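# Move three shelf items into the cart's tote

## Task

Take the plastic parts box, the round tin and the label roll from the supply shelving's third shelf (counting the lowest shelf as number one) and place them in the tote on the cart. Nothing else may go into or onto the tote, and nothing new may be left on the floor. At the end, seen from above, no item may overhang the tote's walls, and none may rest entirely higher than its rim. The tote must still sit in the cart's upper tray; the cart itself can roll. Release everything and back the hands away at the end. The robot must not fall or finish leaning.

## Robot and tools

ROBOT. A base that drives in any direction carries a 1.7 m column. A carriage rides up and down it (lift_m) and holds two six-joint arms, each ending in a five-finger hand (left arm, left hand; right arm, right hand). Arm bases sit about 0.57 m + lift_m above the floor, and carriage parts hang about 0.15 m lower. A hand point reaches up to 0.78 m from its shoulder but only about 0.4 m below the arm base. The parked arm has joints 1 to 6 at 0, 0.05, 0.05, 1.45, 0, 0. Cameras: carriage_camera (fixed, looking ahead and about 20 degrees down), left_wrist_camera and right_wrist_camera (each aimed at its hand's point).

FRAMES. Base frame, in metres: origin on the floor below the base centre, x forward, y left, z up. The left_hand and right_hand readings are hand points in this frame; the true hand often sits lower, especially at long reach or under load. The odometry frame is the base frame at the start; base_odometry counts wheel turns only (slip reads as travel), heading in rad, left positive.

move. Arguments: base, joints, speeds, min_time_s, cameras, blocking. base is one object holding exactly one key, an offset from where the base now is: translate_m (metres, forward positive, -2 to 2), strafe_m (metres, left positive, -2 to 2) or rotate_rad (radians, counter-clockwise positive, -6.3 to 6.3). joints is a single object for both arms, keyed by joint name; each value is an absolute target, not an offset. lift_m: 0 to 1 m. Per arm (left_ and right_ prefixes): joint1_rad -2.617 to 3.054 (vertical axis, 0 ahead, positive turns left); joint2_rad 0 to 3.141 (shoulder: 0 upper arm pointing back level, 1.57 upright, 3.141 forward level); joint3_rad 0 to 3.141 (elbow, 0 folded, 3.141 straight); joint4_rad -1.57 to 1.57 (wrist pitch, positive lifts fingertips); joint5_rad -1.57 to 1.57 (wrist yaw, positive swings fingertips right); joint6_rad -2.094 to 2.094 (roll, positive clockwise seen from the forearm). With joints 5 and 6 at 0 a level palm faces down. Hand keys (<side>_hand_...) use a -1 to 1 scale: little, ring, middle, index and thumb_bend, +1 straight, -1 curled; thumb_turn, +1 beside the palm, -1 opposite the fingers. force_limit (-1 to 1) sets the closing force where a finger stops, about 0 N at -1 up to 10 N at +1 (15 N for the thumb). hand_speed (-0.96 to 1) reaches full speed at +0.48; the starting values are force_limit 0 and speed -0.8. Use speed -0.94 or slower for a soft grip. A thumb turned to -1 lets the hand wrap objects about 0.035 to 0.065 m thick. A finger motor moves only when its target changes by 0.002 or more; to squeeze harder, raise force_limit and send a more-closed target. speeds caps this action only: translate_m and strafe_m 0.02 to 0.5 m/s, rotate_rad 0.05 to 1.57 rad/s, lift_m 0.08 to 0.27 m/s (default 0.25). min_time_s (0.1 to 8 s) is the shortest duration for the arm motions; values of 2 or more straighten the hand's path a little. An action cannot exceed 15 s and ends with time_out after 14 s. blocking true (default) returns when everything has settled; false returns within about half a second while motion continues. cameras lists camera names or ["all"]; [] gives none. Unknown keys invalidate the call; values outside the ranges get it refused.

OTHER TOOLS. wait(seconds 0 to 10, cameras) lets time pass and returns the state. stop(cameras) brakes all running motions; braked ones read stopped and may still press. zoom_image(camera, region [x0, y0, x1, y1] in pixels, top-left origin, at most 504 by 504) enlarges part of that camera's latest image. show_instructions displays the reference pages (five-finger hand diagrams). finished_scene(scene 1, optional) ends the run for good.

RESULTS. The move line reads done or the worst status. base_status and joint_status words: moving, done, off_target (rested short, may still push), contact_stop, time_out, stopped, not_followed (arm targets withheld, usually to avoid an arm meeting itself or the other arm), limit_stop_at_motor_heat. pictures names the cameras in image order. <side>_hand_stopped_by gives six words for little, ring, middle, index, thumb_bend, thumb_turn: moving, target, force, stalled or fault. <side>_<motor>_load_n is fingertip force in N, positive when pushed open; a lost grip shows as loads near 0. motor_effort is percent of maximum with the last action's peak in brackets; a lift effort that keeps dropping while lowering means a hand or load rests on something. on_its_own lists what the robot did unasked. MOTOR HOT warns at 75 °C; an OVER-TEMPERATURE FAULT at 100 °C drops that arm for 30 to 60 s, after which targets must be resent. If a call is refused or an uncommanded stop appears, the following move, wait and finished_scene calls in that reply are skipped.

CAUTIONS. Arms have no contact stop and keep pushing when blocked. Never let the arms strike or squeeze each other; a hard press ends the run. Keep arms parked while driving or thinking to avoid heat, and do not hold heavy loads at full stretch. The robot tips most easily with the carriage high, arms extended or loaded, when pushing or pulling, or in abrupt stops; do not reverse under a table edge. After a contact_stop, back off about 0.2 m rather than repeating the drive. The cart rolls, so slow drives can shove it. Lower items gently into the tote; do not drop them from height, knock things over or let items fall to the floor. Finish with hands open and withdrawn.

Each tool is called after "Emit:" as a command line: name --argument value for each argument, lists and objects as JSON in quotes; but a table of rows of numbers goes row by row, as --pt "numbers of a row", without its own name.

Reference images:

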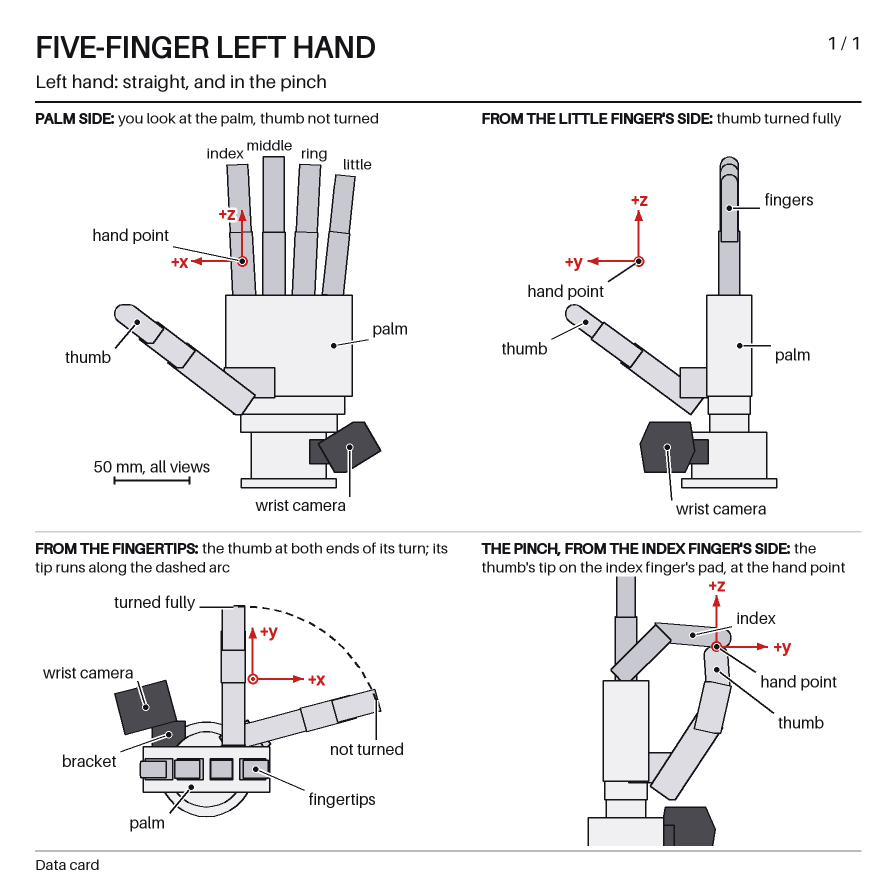

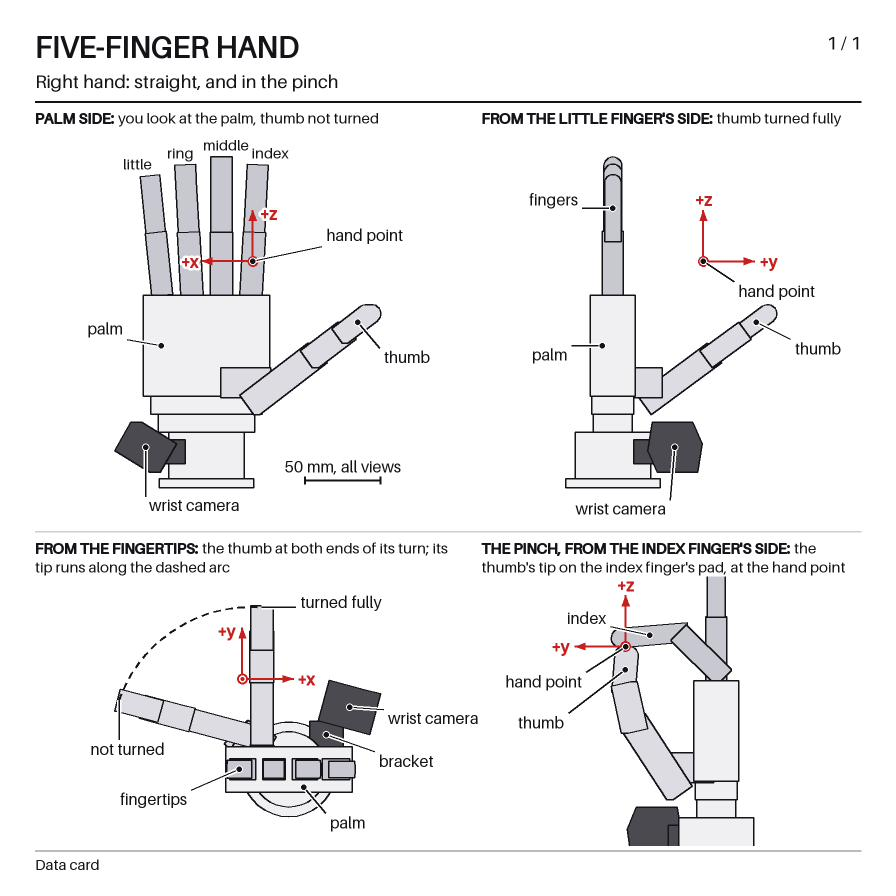

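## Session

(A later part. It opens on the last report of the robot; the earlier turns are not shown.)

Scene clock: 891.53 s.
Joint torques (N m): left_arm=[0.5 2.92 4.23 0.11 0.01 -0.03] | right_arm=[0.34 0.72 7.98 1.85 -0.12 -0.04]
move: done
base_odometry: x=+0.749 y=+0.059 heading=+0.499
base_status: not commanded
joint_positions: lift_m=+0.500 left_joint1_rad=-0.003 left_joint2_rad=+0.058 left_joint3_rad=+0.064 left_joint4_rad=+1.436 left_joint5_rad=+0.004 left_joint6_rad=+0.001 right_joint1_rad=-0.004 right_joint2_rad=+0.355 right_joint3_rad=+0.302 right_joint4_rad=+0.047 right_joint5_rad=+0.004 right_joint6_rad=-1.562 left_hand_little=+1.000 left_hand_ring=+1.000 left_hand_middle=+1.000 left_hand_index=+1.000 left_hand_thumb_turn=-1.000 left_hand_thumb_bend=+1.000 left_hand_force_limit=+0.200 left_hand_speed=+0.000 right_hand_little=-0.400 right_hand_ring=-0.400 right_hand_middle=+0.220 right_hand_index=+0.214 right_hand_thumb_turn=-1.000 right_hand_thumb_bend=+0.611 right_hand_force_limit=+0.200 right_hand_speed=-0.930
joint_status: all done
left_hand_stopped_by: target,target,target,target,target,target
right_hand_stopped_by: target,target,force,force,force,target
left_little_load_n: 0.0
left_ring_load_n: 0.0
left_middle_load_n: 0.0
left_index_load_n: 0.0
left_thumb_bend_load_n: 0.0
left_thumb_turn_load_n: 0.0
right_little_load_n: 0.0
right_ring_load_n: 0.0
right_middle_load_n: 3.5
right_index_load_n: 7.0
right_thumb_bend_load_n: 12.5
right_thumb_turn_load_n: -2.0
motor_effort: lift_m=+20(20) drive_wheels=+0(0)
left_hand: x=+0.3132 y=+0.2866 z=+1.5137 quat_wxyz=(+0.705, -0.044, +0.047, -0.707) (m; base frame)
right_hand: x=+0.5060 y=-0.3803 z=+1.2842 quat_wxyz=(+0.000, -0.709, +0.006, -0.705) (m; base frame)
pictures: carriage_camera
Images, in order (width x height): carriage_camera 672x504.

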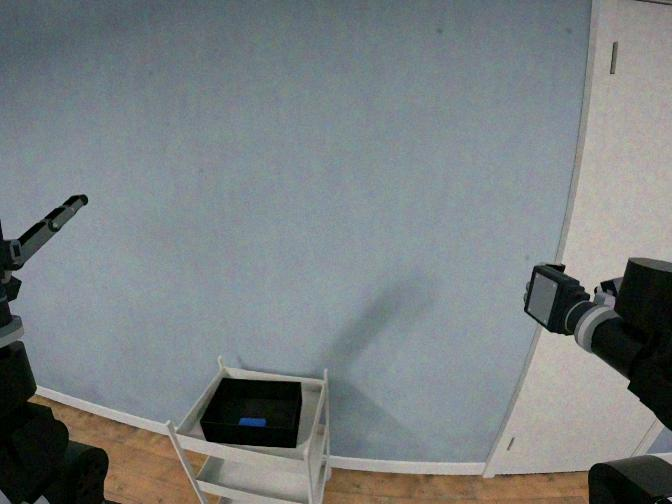

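Emit:
move --base '{"strafe_m": -0.12}' --speeds '{"strafe_m": 0.2}' --joints '{"left_joint1_rad": 0, "left_joint2_rad": 2.6, "left_joint3_rad": 2.3, "left_joint4_rad": -1.27, "left_joint5_rad": 0, "left_joint6_rad": 1.57}' --min_time_s 4 --cameras '["carriage_camera", "left_wrist_camera"]'

Emit:
zoom_image --camera "carriage_camera" --region '[100, 250, 400, 500]'

Scene clock: 947.33 s.
Joint torques (N m): left_arm=[0.51 -11.77 8.35 0.11 -0.04 0.05] | right_arm=[0.35 0.7 7.98 1.85 -0.13 -0.04]
move: done
base_odometry: x=+0.806 y=-0.047 heading=+0.499
base_status: done
joint_positions: lift_m=+0.500 left_joint1_rad=-0.003 left_joint2_rad=+2.582 left_joint3_rad=+2.275 left_joint4_rad=-1.255 left_joint5_rad=+0.003 left_joint6_rad=+1.561 right_joint1_rad=-0.004 right_joint2_rad=+0.355 right_joint3_rad=+0.302 right_joint4_rad=+0.047 right_joint5_rad=+0.004 right_joint6_rad=-1.562 left_hand_little=+1.000 left_hand_ring=+1.000 left_hand_middle=+1.000 left_hand_index=+1.000 left_hand_thumb_turn=-1.000 left_hand_thumb_bend=+1.000 left_hand_force_limit=+0.200 left_hand_speed=+0.000 right_hand_little=-0.400 right_hand_ring=-0.400 right_hand_middle=+0.220 right_hand_index=+0.214 right_hand_thumb_turn=-1.000 right_hand_thumb_bend=+0.611 right_hand_force_limit=+0.200 right_hand_speed=-0.930
joint_status: all done
left_hand_stopped_by: target,target,target,target,target,target
right_hand_stopped_by: target,target,force,force,force,target
left_little_load_n: 0.0
left_ring_load_n: 0.0
left_middle_load_n: 0.0
left_index_load_n: 0.0
left_thumb_bend_load_n: 0.0
left_thumb_turn_load_n: 0.0
right_little_load_n: 0.0
right_ring_load_n: 0.0
right_middle_load_n: 3.5
right_index_load_n: 7.0
right_thumb_bend_load_n: 12.5
right_thumb_turn_load_n: -2.0
motor_effort: lift_m=+20(20) drive_wheels=+0(10)
left_hand: x=+0.6849 y=+0.3761 z=+1.0334 quat_wxyz=(+0.005, -0.003, +1.000, -0.002) (m; base frame)
right_hand: x=+0.5060 y=-0.3803 z=+1.2842 quat_wxyz=(+0.000, -0.709, +0.006, -0.705) (m; base frame)
pictures: carriage_camera, left_wrist_camera
Images, in order (width x height): carriage_camera 672x504, left_wrist_camera 672x504.

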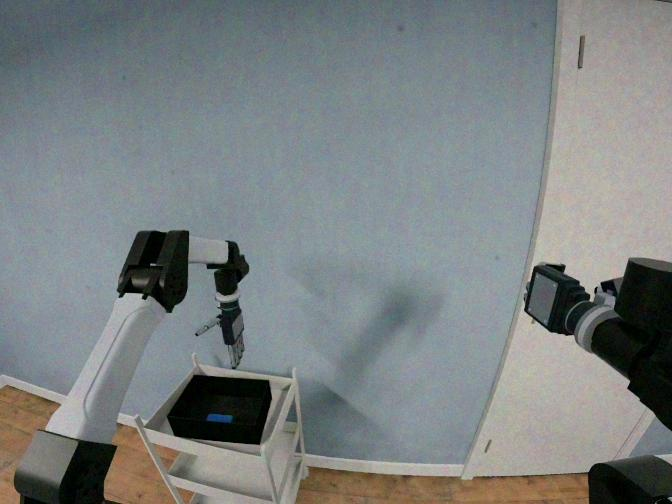

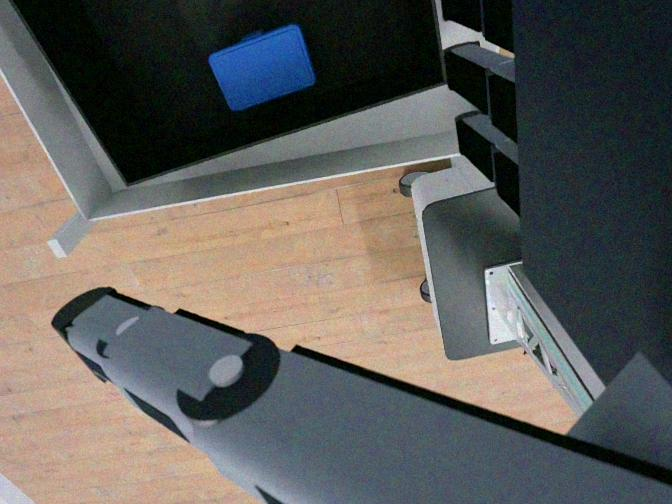

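Scaled by 1.680 from the camera's 672x504 image, which has a finer 960x720 frame.

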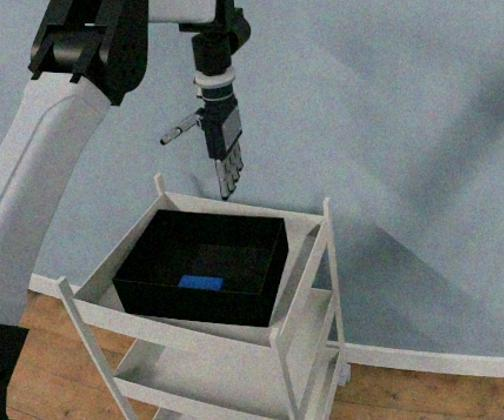

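Emit:
move --base '{"translate_m": -0.02}' --speeds '{"translate_m": 0.1}' --joints '{"lift_m": 0.3}' --cameras '["carriage_camera", "left_wrist_camera"]'

Emit:
zoom_image --camera "carriage_camera" --region '[100, 250, 350, 450]'

Scene clock: 958.67 s.
Joint torques (N m): left_arm=[0.49 -13.01 7.46 0.16 -0.04 0.07] | right_arm=[0.34 0.75 8.12 1.94 -0.12 -0.04]
move: done
base_odometry: x=+0.789 y=-0.056 heading=+0.499
base_status: done
joint_positions: lift_m=+0.300 left_joint1_rad=-0.003 left_joint2_rad=+2.596 left_joint3_rad=+2.286 left_joint4_rad=-1.263 left_joint5_rad=+0.003 left_joint6_rad=+1.563 right_joint1_rad=-0.004 right_joint2_rad=+0.355 right_joint3_rad=+0.301 right_joint4_rad=+0.037 right_joint5_rad=+0.004 right_joint6_rad=-1.562 left_hand_little=+1.000 left_hand_ring=+1.000 left_hand_middle=+1.000 left_hand_index=+1.000 left_hand_thumb_turn=-1.000 left_hand_thumb_bend=+1.000 left_hand_force_limit=+0.200 left_hand_speed=+0.000 right_hand_little=-0.400 right_hand_ring=-0.400 right_hand_middle=+0.220 right_hand_index=+0.214 right_hand_thumb_turn=-1.000 right_hand_thumb_bend=+0.611 right_hand_force_limit=+0.200 right_hand_speed=-0.930
joint_status: all done
left_hand_stopped_by: target,target,target,target,target,target
right_hand_stopped_by: target,target,force,force,force,target
left_little_load_n: 0.0
left_ring_load_n: 0.0
left_middle_load_n: 0.0
left_index_load_n: 0.0
left_thumb_bend_load_n: 0.0
left_thumb_turn_load_n: 0.5
right_little_load_n: 0.0
right_ring_load_n: 0.0
right_middle_load_n: 3.5
right_index_load_n: 7.0
right_thumb_bend_load_n: 12.5
right_thumb_turn_load_n: -2.0
motor_effort: lift_m=+21(21) drive_wheels=+1(7)
left_hand: x=+0.6838 y=+0.3761 z=+0.8294 quat_wxyz=(-0.001, -0.002, +1.000, -0.002) (m; base frame)
right_hand: x=+0.5056 y=-0.3803 z=+1.0812 quat_wxyz=(+0.000, -0.713, +0.006, -0.701) (m; base frame)
pictures: carriage_camera, left_wrist_camera
Images, in order (width x height): carriage_camera 672x504, left_wrist_camera 672x504.

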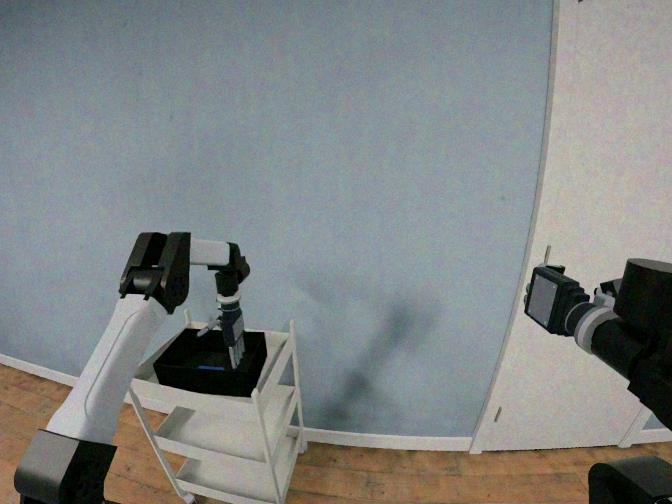

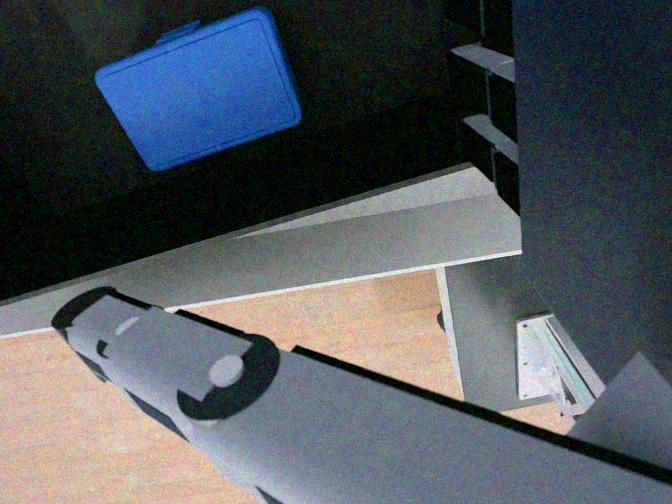

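Scaled by 2.016 from the camera's 672x504 image, which has a finer 960x720 frame.

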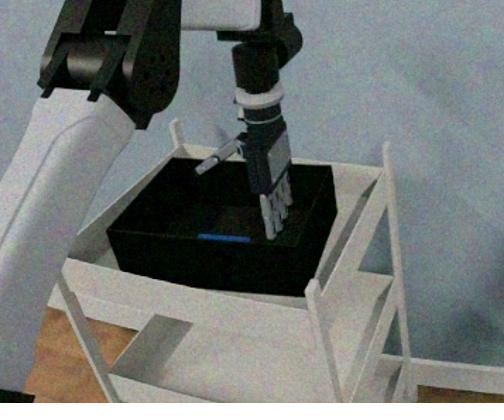

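Emit:
move --joints '{"lift_m": 0.24}' --speeds '{"lift_m": 0.08}' --cameras '["carriage_camera", "left_wrist_camera"]'

Emit:
zoom_image --camera "carriage_camera" --region '[100, 250, 350, 450]'

Scene clock: 968.73 s.
Joint torques (N m): left_arm=[0.51 -13.08 7.31 0.17 -0.04 0.07] | right_arm=[0.34 0.73 8.09 1.93 -0.12 -0.04]
move: done
base_odometry: x=+0.789 y=-0.056 heading=+0.499
base_status: not commanded
joint_positions: lift_m=+0.240 left_joint1_rad=-0.003 left_joint2_rad=+2.597 left_joint3_rad=+2.287 left_joint4_rad=-1.264 left_joint5_rad=+0.003 left_joint6_rad=+1.563 right_joint1_rad=-0.004 right_joint2_rad=+0.355 right_joint3_rad=+0.301 right_joint4_rad=+0.039 right_joint5_rad=+0.004 right_joint6_rad=-1.562 left_hand_little=+1.000 left_hand_ring=+1.000 left_hand_middle=+1.000 left_hand_index=+1.000 left_hand_thumb_turn=-1.000 left_hand_thumb_bend=+1.000 left_hand_force_limit=+0.200 left_hand_speed=+0.000 right_hand_little=-0.400 right_hand_ring=-0.400 right_hand_middle=+0.220 right_hand_index=+0.214 right_hand_thumb_turn=-1.000 right_hand_thumb_bend=+0.611 right_hand_force_limit=+0.200 right_hand_speed=-0.930
joint_status: all done
left_hand_stopped_by: target,target,target,target,target,target
right_hand_stopped_by: target,target,force,force,force,target
left_little_load_n: 0.0
left_ring_load_n: 0.0
left_middle_load_n: 0.0
left_index_load_n: 0.0
left_thumb_bend_load_n: 0.0
left_thumb_turn_load_n: 0.0
right_little_load_n: 0.0
right_ring_load_n: 0.0
right_middle_load_n: 3.5
right_index_load_n: 7.0
right_thumb_bend_load_n: 12.5
right_thumb_turn_load_n: -1.5
motor_effort: lift_m=+21(21) drive_wheels=+1(1)
left_hand: x=+0.6838 y=+0.3761 z=+0.7695 quat_wxyz=(-0.001, -0.002, +1.000, -0.002) (m; base frame)
right_hand: x=+0.5057 y=-0.3803 z=+1.0218 quat_wxyz=(+0.000, -0.712, +0.006, -0.702) (m; base frame)
pictures: carriage_camera, left_wrist_camera
Images, in order (width x height): carriage_camera 672x504, left_wrist_camera 672x504.

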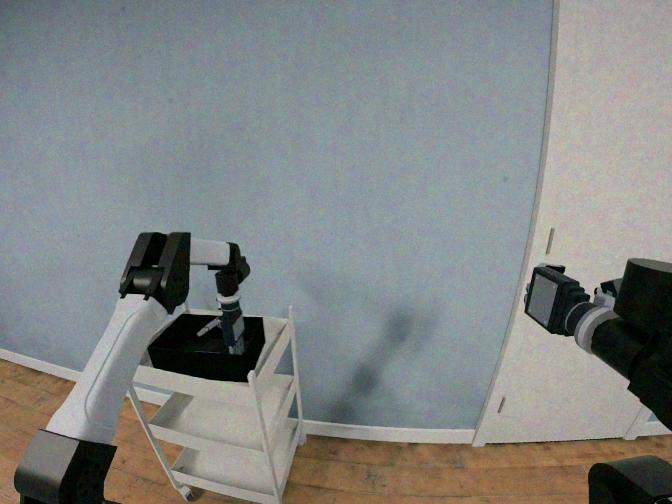

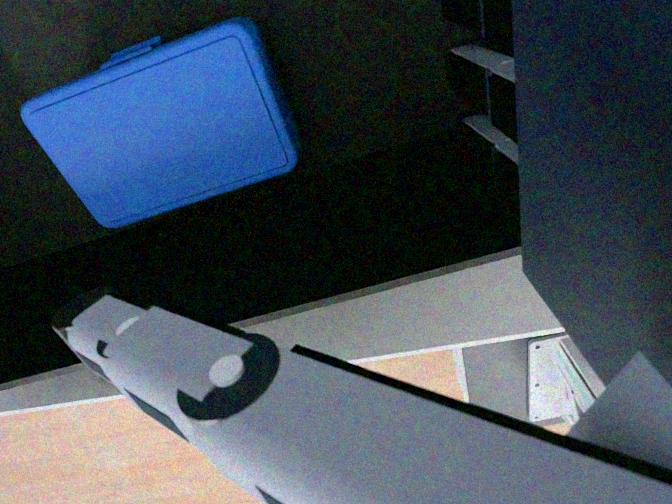

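Scaled by 2.016 from the camera's 672x504 image, which has a finer 960x720 frame.

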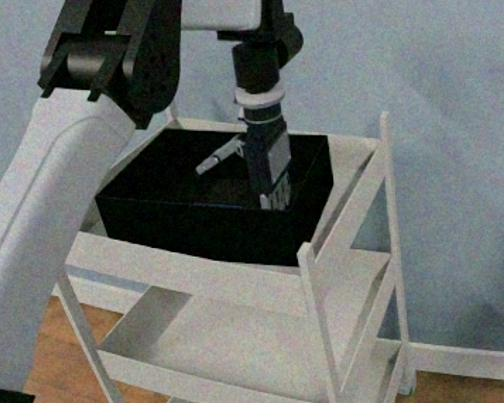

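Emit:
move --base '{"strafe_m": 0.1}' --speeds '{"strafe_m": 0.08}' --cameras '["carriage_camera", "left_wrist_camera"]'

Scene clock: 974.47 s.
Joint torques (N m): left_arm=[0.2 -13.16 7.25 0.16 -0.04 0.07] | right_arm=[0.34 0.73 8.09 1.92 -0.11 -0.04]
move: done
base_odometry: x=+0.741 y=+0.031 heading=+0.499
base_status: done
joint_positions: lift_m=+0.240 left_joint1_rad=-0.001 left_joint2_rad=+2.597 left_joint3_rad=+2.287 left_joint4_rad=-1.264 left_joint5_rad=+0.004 left_joint6_rad=+1.563 right_joint1_rad=-0.004 right_joint2_rad=+0.355 right_joint3_rad=+0.301 right_joint4_rad=+0.039 right_joint5_rad=+0.004 right_joint6_rad=-1.562 left_hand_little=+1.000 left_hand_ring=+1.000 left_hand_middle=+1.000 left_hand_index=+1.000 left_hand_thumb_turn=-1.000 left_hand_thumb_bend=+1.000 left_hand_force_limit=+0.200 left_hand_speed=+0.000 right_hand_little=-0.400 right_hand_ring=-0.400 right_hand_middle=+0.220 right_hand_index=+0.214 right_hand_thumb_turn=-1.000 right_hand_thumb_bend=+0.611 right_hand_force_limit=+0.200 right_hand_speed=-0.930
joint_status: not commanded
left_hand_stopped_by: target,target,target,target,target,target
right_hand_stopped_by: target,target,force,force,force,target
left_little_load_n: 0.0
left_ring_load_n: 0.0
left_middle_load_n: 0.0
left_index_load_n: 0.0
left_thumb_bend_load_n: 0.0
left_thumb_turn_load_n: 0.0
right_little_load_n: 0.0
right_ring_load_n: 0.0
right_middle_load_n: 3.5
right_index_load_n: 7.5
right_thumb_bend_load_n: 12.5
right_thumb_turn_load_n: -2.0
motor_effort: lift_m=+21(21) drive_wheels=+0(6)
left_hand: x=+0.6836 y=+0.3773 z=+0.7695 quat_wxyz=(-0.001, -0.004, +1.000, -0.002) (m; base frame)
right_hand: x=+0.5057 y=-0.3803 z=+1.0218 quat_wxyz=(+0.000, -0.712, +0.006, -0.702) (m; base frame)
pictures: carriage_camera, left_wrist_camera
Images, in order (width x height): carriage_camera 672x504, left_wrist_camera 672x504.

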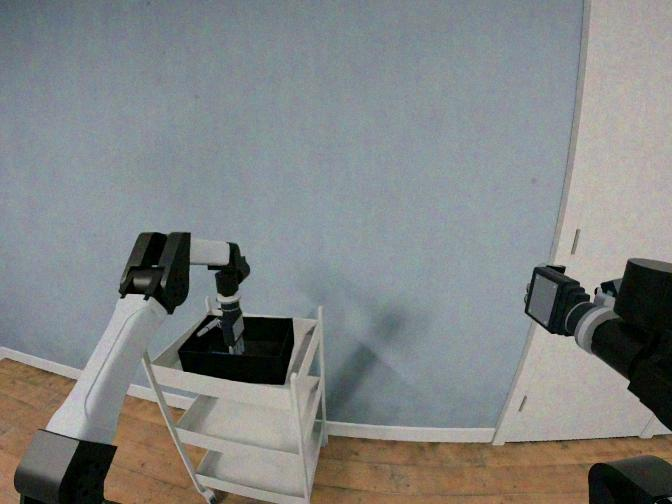

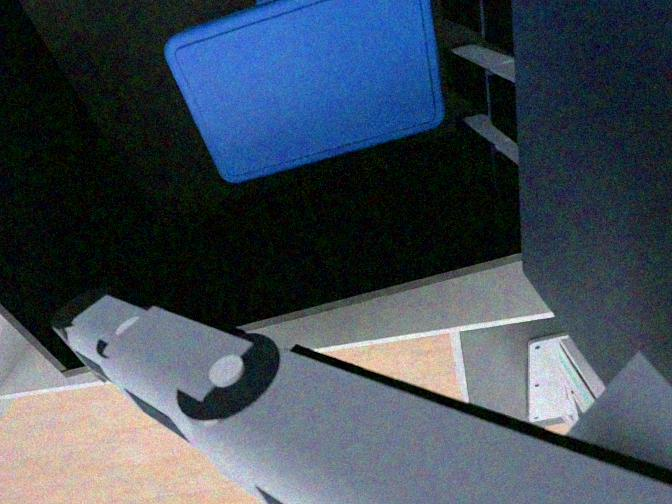

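Emit:
move --base '{"strafe_m": 0.045}' --speeds '{"strafe_m": 0.06}' --cameras '["carriage_camera", "left_wrist_camera"]'

Emit:
zoom_image --camera "carriage_camera" --region '[120, 250, 370, 450]'

Scene clock: 983.07 s.
Joint torques (N m): left_arm=[0.18 -13.12 7.28 0.15 -0.04 0.06] | right_arm=[0.34 0.73 8.08 1.94 -0.12 -0.04]
move: done
base_odometry: x=+0.719 y=+0.071 heading=+0.500
base_status: done
joint_positions: lift_m=+0.240 left_joint1_rad=+0.001 left_joint2_rad=+2.597 left_joint3_rad=+2.287 left_joint4_rad=-1.264 left_joint5_rad=+0.004 left_joint6_rad=+1.563 right_joint1_rad=-0.004 right_joint2_rad=+0.355 right_joint3_rad=+0.301 right_joint4_rad=+0.039 right_joint5_rad=+0.004 right_joint6_rad=-1.562 left_hand_little=+1.000 left_hand_ring=+1.000 left_hand_middle=+1.000 left_hand_index=+1.000 left_hand_thumb_turn=-1.000 left_hand_thumb_bend=+1.000 left_hand_force_limit=+0.200 left_hand_speed=+0.000 right_hand_little=-0.400 right_hand_ring=-0.400 right_hand_middle=+0.220 right_hand_index=+0.214 right_hand_thumb_turn=-1.000 right_hand_thumb_bend=+0.611 right_hand_force_limit=+0.200 right_hand_speed=-0.930
joint_status: not commanded
left_hand_stopped_by: target,target,target,target,target,target
right_hand_stopped_by: target,target,force,force,force,target
left_little_load_n: 0.0
left_ring_load_n: 0.0
left_middle_load_n: 0.0
left_index_load_n: 0.0
left_thumb_bend_load_n: 0.0
left_thumb_turn_load_n: 0.0
right_little_load_n: 0.0
right_ring_load_n: 0.5
right_middle_load_n: 3.5
right_index_load_n: 7.0
right_thumb_bend_load_n: 12.5
right_thumb_turn_load_n: -2.0
motor_effort: lift_m=+21(21) drive_wheels=+0(10)
left_hand: x=+0.6835 y=+0.3780 z=+0.7695 quat_wxyz=(-0.001, -0.004, +1.000, -0.002) (m; base frame)
right_hand: x=+0.5057 y=-0.3803 z=+1.0218 quat_wxyz=(+0.000, -0.712, +0.006, -0.702) (m; base frame)
pictures: carriage_camera, left_wrist_camera
Images, in order (width x height): carriage_camera 672x504, left_wrist_camera 672x504.

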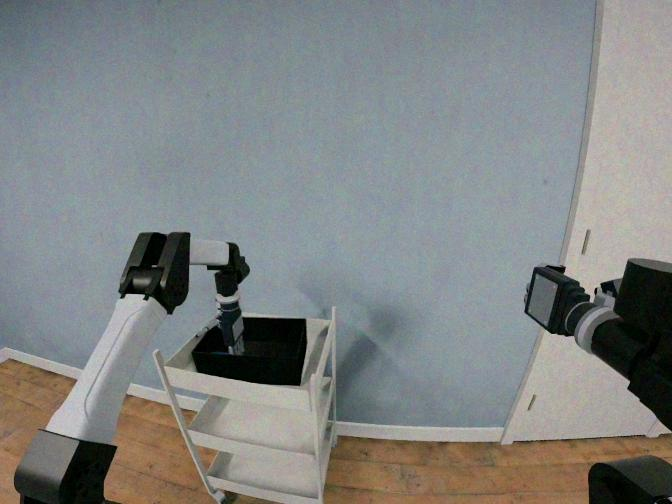

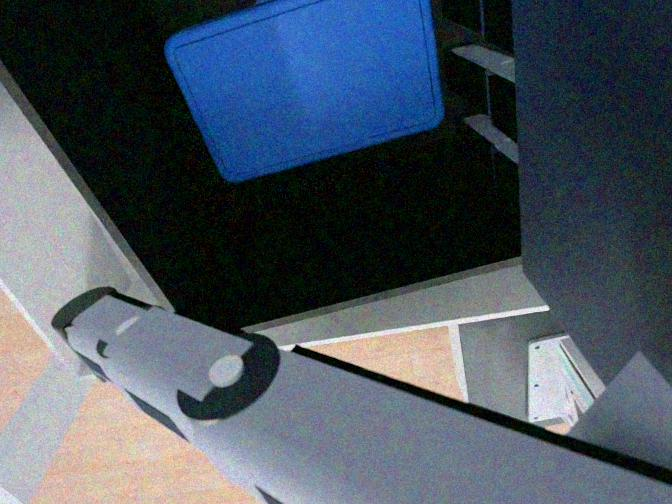

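Scaled by 2.016 from the camera's 672x504 image, which has a finer 960x720 frame.

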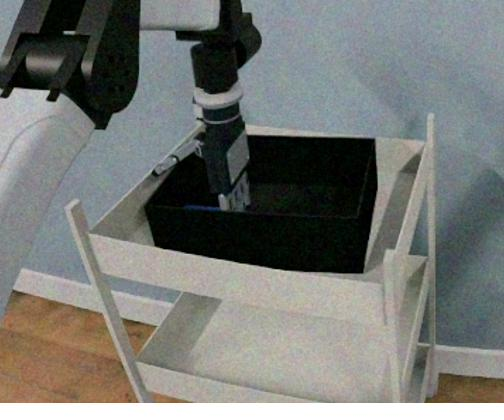

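Emit:
move --joints '{"lift_m": 0.5}' --speeds '{"lift_m": 0.15}' --cameras '["left_wrist_camera"]'

Emit:
move --joints '{"left_joint1_rad": 0, "left_joint2_rad": 0.05, "left_joint3_rad": 0.05, "left_joint4_rad": 1.45, "left_joint5_rad": 0, "left_joint6_rad": 0}' --min_time_s 3 --base '{"strafe_m": 0.585}' --speeds '{"strafe_m": 0.25}'

Emit:
move --joints '{"right_joint1_rad": 0, "right_joint2_rad": 2.6, "right_joint3_rad": 2.3, "right_joint4_rad": -1.27, "right_joint5_rad": 0}' --min_time_s 5 --cameras '["carriage_camera", "right_wrist_camera"]'

Emit:
zoom_image --camera "carriage_camera" --region '[320, 250, 620, 490]'

Scene clock: 1012.80 s.
Joint torques (N m): left_arm=[0.14 -13.31 7.27 0.15 -0.04 0.07] | right_arm=[0.32 0.73 8.08 1.87 -0.12 -0.04]
move: done
base_odometry: x=+0.719 y=+0.071 heading=+0.500
base_status: not commanded
joint_positions: lift_m=+0.500 left_joint1_rad=+0.001 left_joint2_rad=+2.598 left_joint3_rad=+2.288 left_joint4_rad=-1.265 left_joint5_rad=+0.004 left_joint6_rad=+1.563 right_joint1_rad=-0.004 right_joint2_rad=+0.355 right_joint3_rad=+0.301 right_joint4_rad=+0.045 right_joint5_rad=+0.004 right_joint6_rad=-1.562 left_hand_little=+1.000 left_hand_ring=+1.000 left_hand_middle=+1.000 left_hand_index=+1.000 left_hand_thumb_turn=-1.000 left_hand_thumb_bend=+1.000 left_hand_force_limit=+0.200 left_hand_speed=+0.000 right_hand_little=-0.400 right_hand_ring=-0.400 right_hand_middle=+0.220 right_hand_index=+0.214 right_hand_thumb_turn=-1.000 right_hand_thumb_bend=+0.611 right_hand_force_limit=+0.200 right_hand_speed=-0.930
joint_status: all done
left_hand_stopped_by: target,target,target,target,target,target
right_hand_stopped_by: target,target,force,force,force,target
left_little_load_n: 0.0
left_ring_load_n: 0.0
left_middle_load_n: 0.0
left_index_load_n: 0.0
left_thumb_bend_load_n: 0.0
left_thumb_turn_load_n: 0.0
right_little_load_n: 0.0
right_ring_load_n: 0.0
right_middle_load_n: 3.5
right_index_load_n: 7.0
right_thumb_bend_load_n: 12.5
right_thumb_turn_load_n: -2.0
motor_effort: lift_m=+20(25) drive_wheels=+0(0)
left_hand: x=+0.6834 y=+0.3780 z=+1.0292 quat_wxyz=(-0.002, -0.004, +1.000, -0.002) (m; base frame)
right_hand: x=+0.5059 y=-0.3803 z=+1.2834 quat_wxyz=(+0.000, -0.710, +0.006, -0.704) (m; base frame)
pictures: left_wrist_camera
Images, in order (width x height): left_wrist_camera 672x504.

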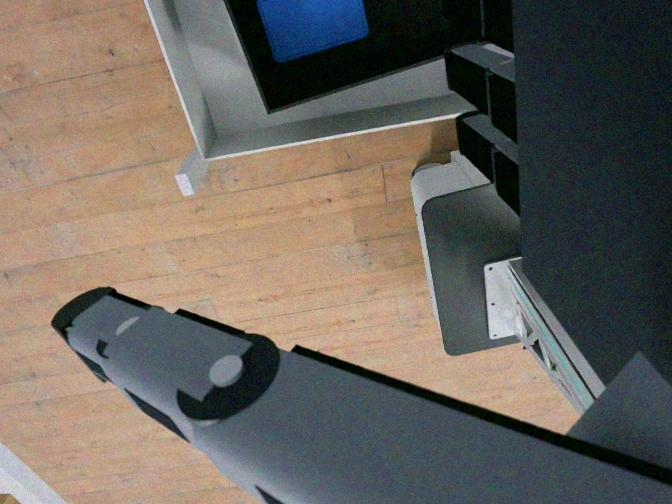

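Scene clock: 1016.43 s.
Joint torques (N m): left_arm=[0.38 2.99 4.19 0.09 0.02 -0.09] | right_arm=[0.34 0.73 8.06 1.87 -0.13 -0.04]
move: done
base_odometry: x=+0.439 y=+0.584 heading=+0.500
base_status: done
joint_positions: lift_m=+0.500 left_joint1_rad=-0.002 left_joint2_rad=+0.058 left_joint3_rad=+0.065 left_joint4_rad=+1.437 left_joint5_rad=+0.003 left_joint6_rad=+0.008 right_joint1_rad=-0.004 right_joint2_rad=+0.355 right_joint3_rad=+0.301 right_joint4_rad=+0.045 right_joint5_rad=+0.004 right_joint6_rad=-1.562 left_hand_little=+1.000 left_hand_ring=+1.000 left_hand_middle=+1.000 left_hand_index=+1.000 left_hand_thumb_turn=-1.000 left_hand_thumb_bend=+1.000 left_hand_force_limit=+0.200 left_hand_speed=+0.000 right_hand_little=-0.400 right_hand_ring=-0.400 right_hand_middle=+0.220 right_hand_index=+0.214 right_hand_thumb_turn=-1.000 right_hand_thumb_bend=+0.611 right_hand_force_limit=+0.200 right_hand_speed=-0.930
joint_status: all done
left_hand_stopped_by: target,target,target,target,target,target
right_hand_stopped_by: target,target,force,force,force,target
left_little_load_n: 0.0
left_ring_load_n: 0.0
left_middle_load_n: 0.0
left_index_load_n: 0.0
left_thumb_bend_load_n: 0.5
left_thumb_turn_load_n: 0.0
right_little_load_n: 0.0
right_ring_load_n: 0.5
right_middle_load_n: 3.5
right_index_load_n: 7.0
right_thumb_bend_load_n: 12.5
right_thumb_turn_load_n: -2.0
motor_effort: lift_m=+20(20) drive_wheels=+0(10)
left_hand: x=+0.3129 y=+0.2873 z=+1.5141 quat_wxyz=(+0.708, -0.043, +0.046, -0.703) (m; base frame)
right_hand: x=+0.5060 y=-0.3802 z=+1.2834 quat_wxyz=(+0.000, -0.710, +0.006, -0.704) (m; base frame)
pictures: none

Scene clock: 1021.73 s.
Joint torques (N m): left_arm=[0.39 3.02 4.22 0.07 0.02 -0.1] | right_arm=[0.31 -10.88 8.91 0.08 -0.07 0.01]
move: done
base_odometry: x=+0.439 y=+0.584 heading=+0.500
base_status: not commanded
joint_positions: lift_m=+0.500 left_joint1_rad=-0.002 left_joint2_rad=+0.058 left_joint3_rad=+0.065 left_joint4_rad=+1.439 left_joint5_rad=+0.003 left_joint6_rad=+0.008 right_joint1_rad=-0.004 right_joint2_rad=+2.581 right_joint3_rad=+2.274 right_joint4_rad=-1.256 right_joint5_rad=+0.004 right_joint6_rad=-1.562 left_hand_little=+1.000 left_hand_ring=+1.000 left_hand_middle=+1.000 left_hand_index=+1.000 left_hand_thumb_turn=-1.000 left_hand_thumb_bend=+1.000 left_hand_force_limit=+0.200 left_hand_speed=+0.000 right_hand_little=-0.400 right_hand_ring=-0.400 right_hand_middle=+0.220 right_hand_index=+0.214 right_hand_thumb_turn=-1.000 right_hand_thumb_bend=+0.611 right_hand_force_limit=+0.200 right_hand_speed=-0.930
joint_status: all done
left_hand_stopped_by: target,target,target,target,target,target
right_hand_stopped_by: target,target,force,force,force,target
left_little_load_n: 0.0
left_ring_load_n: 0.0
left_middle_load_n: 0.0
left_index_load_n: 0.0
left_thumb_bend_load_n: 0.0
left_thumb_turn_load_n: 0.0
right_little_load_n: 0.0
right_ring_load_n: 0.0
right_middle_load_n: 3.5
right_index_load_n: 7.0
right_thumb_bend_load_n: 12.5
right_thumb_turn_load_n: -2.0
motor_effort: lift_m=+20(20) drive_wheels=+0(1)
left_hand: x=+0.3124 y=+0.2873 z=+1.5142 quat_wxyz=(+0.708, -0.043, +0.045, -0.704) (m; base frame)
right_hand: x=+0.6838 y=-0.3809 z=+1.0337 quat_wxyz=(-0.002, -1.000, +0.006, -0.004) (m; base frame)
pictures: carriage_camera, right_wrist_camera
Images, in order (width x height): carriage_camera 672x504, right_wrist_camera 672x504.

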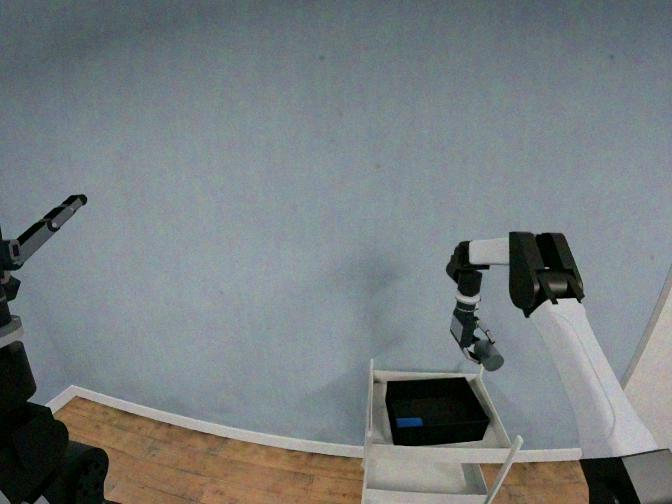

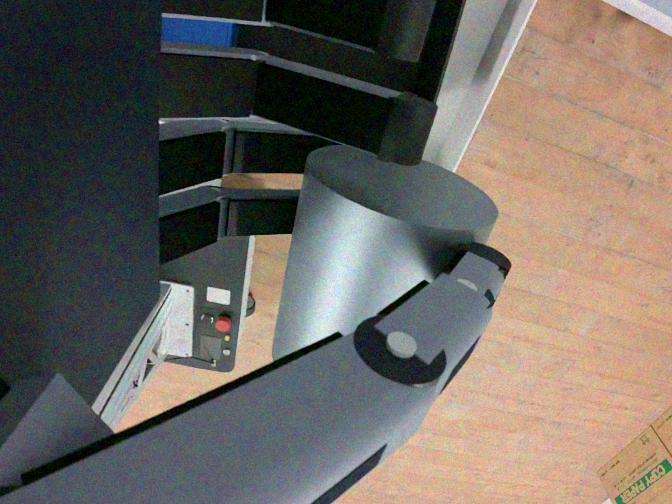

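Scaled by 1.680 from the camera's 672x504 image, which has a finer 960x720 frame.

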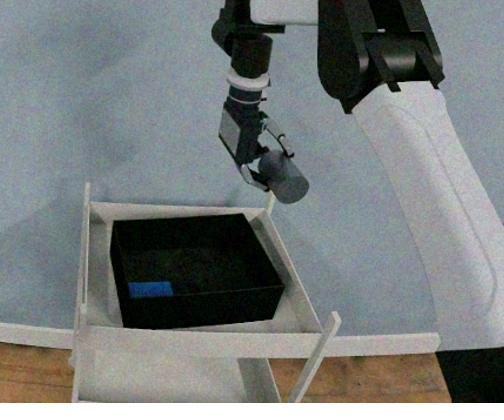

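Emit:
move --base '{"strafe_m": 0.045}' --speeds '{"strafe_m": 0.15}'

Emit:
move --base '{"translate_m": 0.035}' --speeds '{"translate_m": 0.1}' --joints '{"lift_m": 0.34}' --cameras '["carriage_camera", "right_wrist_camera"]'

Emit:
zoom_image --camera "carriage_camera" --region '[320, 250, 570, 450]'

Scene clock: 1036.00 s.
Joint torques (N m): left_arm=[0.42 2.99 4.21 0.07 0.03 -0.09] | right_arm=[-0.12 -10.89 8.91 0.1 -0.06 0.02]
move: done
base_odometry: x=+0.417 y=+0.624 heading=+0.500
base_status: done
joint_positions: lift_m=+0.500 left_joint1_rad=-0.002 left_joint2_rad=+0.058 left_joint3_rad=+0.065 left_joint4_rad=+1.439 left_joint5_rad=+0.002 left_joint6_rad=+0.007 right_joint1_rad=+0.000 right_joint2_rad=+2.581 right_joint3_rad=+2.274 right_joint4_rad=-1.258 right_joint5_rad=+0.003 right_joint6_rad=-1.562 left_hand_little=+1.000 left_hand_ring=+1.000 left_hand_middle=+1.000 left_hand_index=+1.000 left_hand_thumb_turn=-1.000 left_hand_thumb_bend=+1.000 left_hand_force_limit=+0.200 left_hand_speed=+0.000 right_hand_little=-0.400 right_hand_ring=-0.400 right_hand_middle=+0.220 right_hand_index=+0.214 right_hand_thumb_turn=-1.000 right_hand_thumb_bend=+0.611 right_hand_force_limit=+0.200 right_hand_speed=-0.930
joint_status: not commanded
left_hand_stopped_by: target,target,target,target,target,target
right_hand_stopped_by: target,target,force,force,force,target
left_little_load_n: 0.0
left_ring_load_n: 0.0
left_middle_load_n: 0.0
left_index_load_n: 0.0
left_thumb_bend_load_n: 0.0
left_thumb_turn_load_n: 0.0
right_little_load_n: 0.0
right_ring_load_n: 0.0
right_middle_load_n: 3.5
right_index_load_n: 7.0
right_thumb_bend_load_n: 12.5
right_thumb_turn_load_n: -2.5
motor_effort: lift_m=+20(20) drive_wheels=+0(10)
left_hand: x=+0.3124 y=+0.2874 z=+1.5143 quat_wxyz=(+0.708, -0.043, +0.045, -0.704) (m; base frame)
right_hand: x=+0.6834 y=-0.3792 z=+1.0338 quat_wxyz=(-0.002, -1.000, +0.004, -0.002) (m; base frame)
pictures: none

Scene clock: 1037.17 s.
Joint torques (N m): left_arm=[0.39 3.17 4.89 -0.02 0.01 -0.09] | right_arm=[-0.01 -12.3 7.92 0.11 -0.06 0.02]
move: done
base_odometry: x=+0.448 y=+0.641 heading=+0.500
base_status: done
joint_positions: lift_m=+0.340 left_joint1_rad=-0.002 left_joint2_rad=+0.055 left_joint3_rad=+0.059 left_joint4_rad=+1.445 left_joint5_rad=+0.002 left_joint6_rad=+0.007 right_joint1_rad=+0.000 right_joint2_rad=+2.598 right_joint3_rad=+2.284 right_joint4_rad=-1.264 right_joint5_rad=+0.003 right_joint6_rad=-1.562 left_hand_little=+1.000 left_hand_ring=+1.000 left_hand_middle=+1.000 left_hand_index=+1.000 left_hand_thumb_turn=-1.000 left_hand_thumb_bend=+1.000 left_hand_force_limit=+0.200 left_hand_speed=+0.000 right_hand_little=-0.400 right_hand_ring=-0.400 right_hand_middle=+0.220 right_hand_index=+0.214 right_hand_thumb_turn=-1.000 right_hand_thumb_bend=+0.611 right_hand_force_limit=+0.200 right_hand_speed=-0.930
joint_status: all done
left_hand_stopped_by: target,target,target,target,target,target
right_hand_stopped_by: target,target,force,force,force,target
left_little_load_n: 0.0
left_ring_load_n: 0.0
left_middle_load_n: 0.0
left_index_load_n: 0.0
left_thumb_bend_load_n: 0.5
left_thumb_turn_load_n: 0.0
right_little_load_n: 0.0
right_ring_load_n: 0.0
right_middle_load_n: 4.0
right_index_load_n: 7.0
right_thumb_bend_load_n: 12.5
right_thumb_turn_load_n: -2.5
motor_effort: lift_m=+21(21) drive_wheels=-2(8)
left_hand: x=+0.3117 y=+0.2874 z=+1.3529 quat_wxyz=(+0.708, -0.042, +0.044, -0.704) (m; base frame)
right_hand: x=+0.6825 y=-0.3792 z=+0.8688 quat_wxyz=(-0.002, -1.000, +0.004, +0.003) (m; base frame)
pictures: carriage_camera, right_wrist_camera
Images, in order (width x height): carriage_camera 672x504, right_wrist_camera 672x504.

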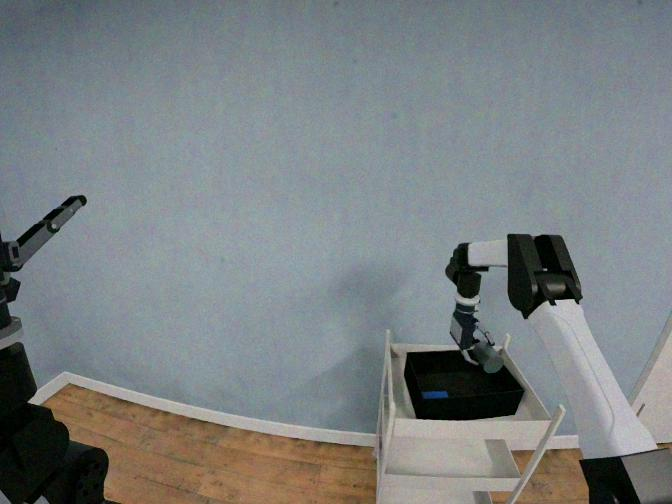

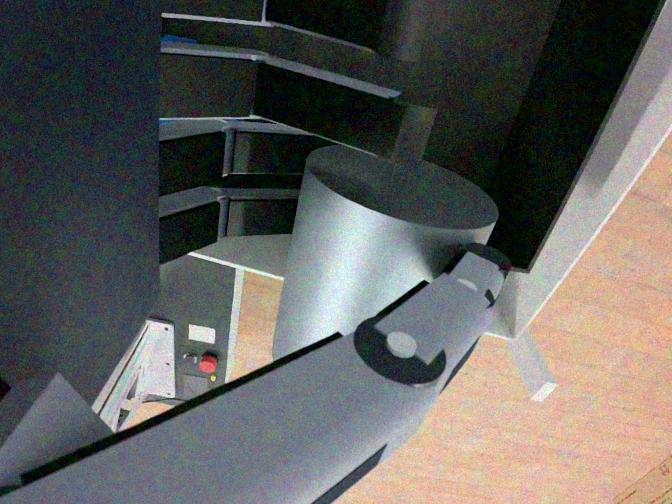

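Scaled by 2.016 from the camera's 672x504 image, which has a finer 960x720 frame.

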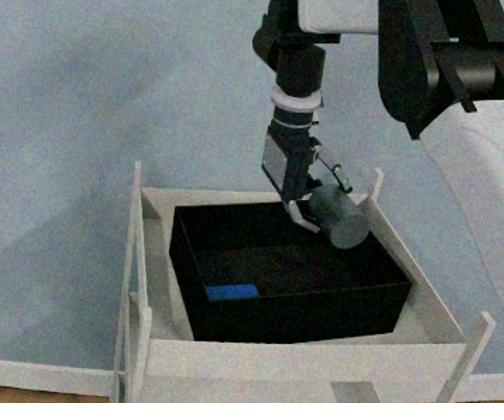

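Emit:
move --joints '{"lift_m": 0.27}' --speeds '{"lift_m": 0.08}' --cameras '["carriage_camera", "right_wrist_camera"]'

Emit:
zoom_image --camera "carriage_camera" --region '[380, 230, 580, 430]'

Scene clock: 1051.03 s.
Joint torques (N m): left_arm=[0.4 3.29 4.78 -0.02 0.03 -0.09] | right_arm=[-0.08 -12.34 7.8 0.12 -0.06 0.02]
move: done
base_odometry: x=+0.448 y=+0.641 heading=+0.500
base_status: not commanded
joint_positions: lift_m=+0.270 left_joint1_rad=-0.002 left_joint2_rad=+0.055 left_joint3_rad=+0.059 left_joint4_rad=+1.447 left_joint5_rad=+0.002 left_joint6_rad=+0.007 right_joint1_rad=+0.000 right_joint2_rad=+2.599 right_joint3_rad=+2.286 right_joint4_rad=-1.265 right_joint5_rad=+0.003 right_joint6_rad=-1.562 left_hand_little=+1.000 left_hand_ring=+1.000 left_hand_middle=+1.000 left_hand_index=+1.000 left_hand_thumb_turn=-1.000 left_hand_thumb_bend=+1.000 left_hand_force_limit=+0.200 left_hand_speed=+0.000 right_hand_little=-0.400 right_hand_ring=-0.400 right_hand_middle=+0.220 right_hand_index=+0.214 right_hand_thumb_turn=-1.000 right_hand_thumb_bend=+0.611 right_hand_force_limit=+0.200 right_hand_speed=-0.930
joint_status: all done
left_hand_stopped_by: target,target,target,target,target,target
right_hand_stopped_by: target,target,force,force,force,target
left_little_load_n: 0.0
left_ring_load_n: 0.0
left_middle_load_n: 0.0
left_index_load_n: 0.0
left_thumb_bend_load_n: 0.0
left_thumb_turn_load_n: 0.0
right_little_load_n: 0.0
right_ring_load_n: 0.0
right_middle_load_n: 3.5
right_index_load_n: 7.0
right_thumb_bend_load_n: 12.5
right_thumb_turn_load_n: -2.0
motor_effort: lift_m=+21(22) drive_wheels=-1(3)
left_hand: x=+0.3112 y=+0.2874 z=+1.2830 quat_wxyz=(+0.708, -0.041, +0.043, -0.704) (m; base frame)
right_hand: x=+0.6826 y=-0.3792 z=+0.7989 quat_wxyz=(-0.002, -1.000, +0.004, +0.003) (m; base frame)
pictures: carriage_camera, right_wrist_camera
Images, in order (width x height): carriage_camera 672x504, right_wrist_camera 672x504.

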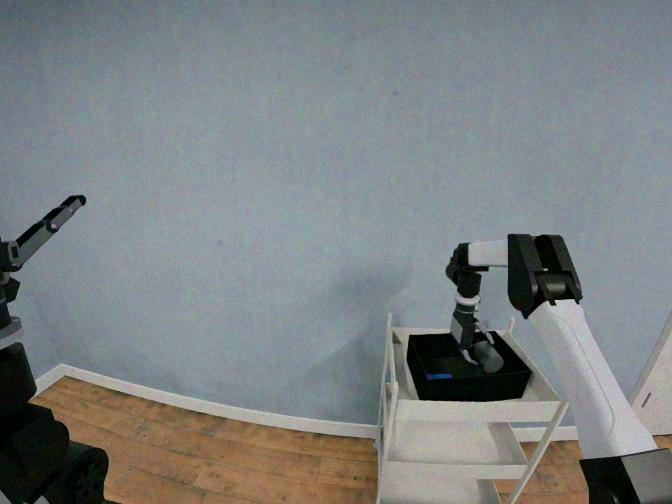

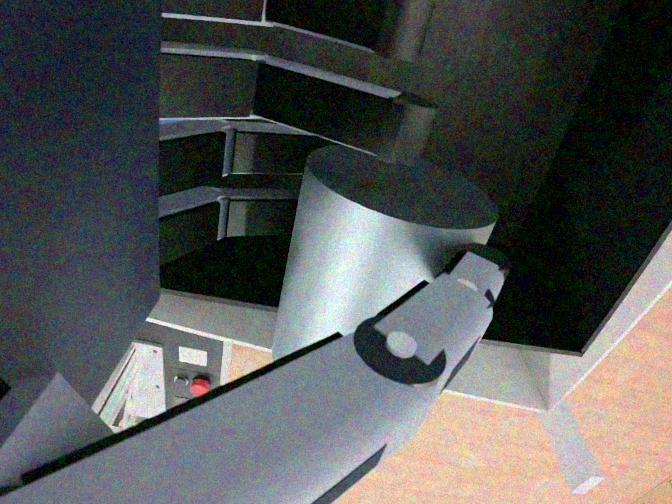

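Scaled by 2.520 from the camera's 672x504 image, which has a finer 960x720 frame.

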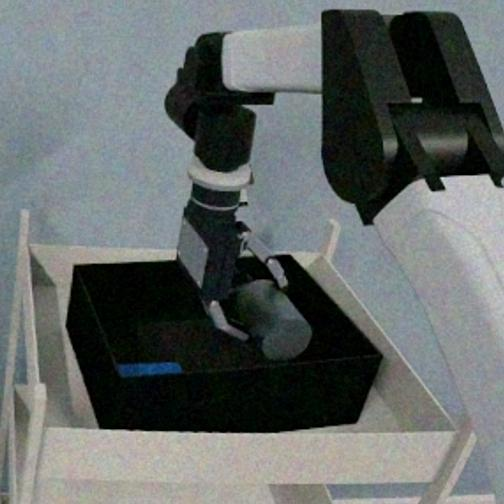

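Emit:
zoom_image --camera "right_wrist_camera" --region '[150, 180, 600, 430]'

Emit:
zoom_image --camera "carriage_camera" --region '[430, 310, 550, 410]'

Scaled by 1.120 from the camera's 672x504 image, which has a finer 960x720 frame.

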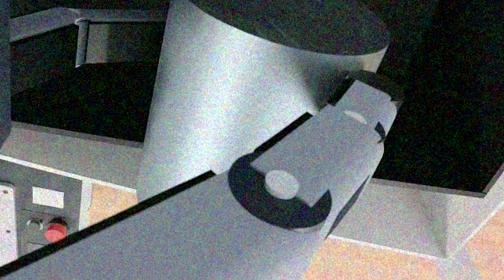

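Scaled by 4.200 from the camera's 672x504 image, which has a finer 960x720 frame.

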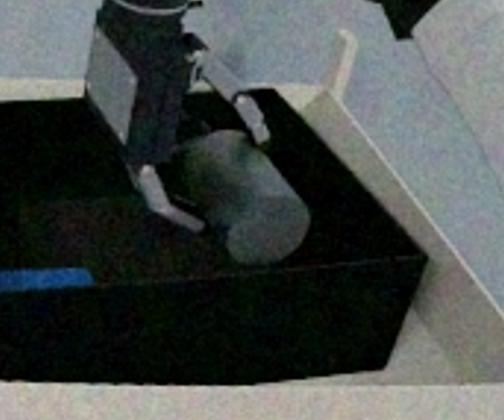

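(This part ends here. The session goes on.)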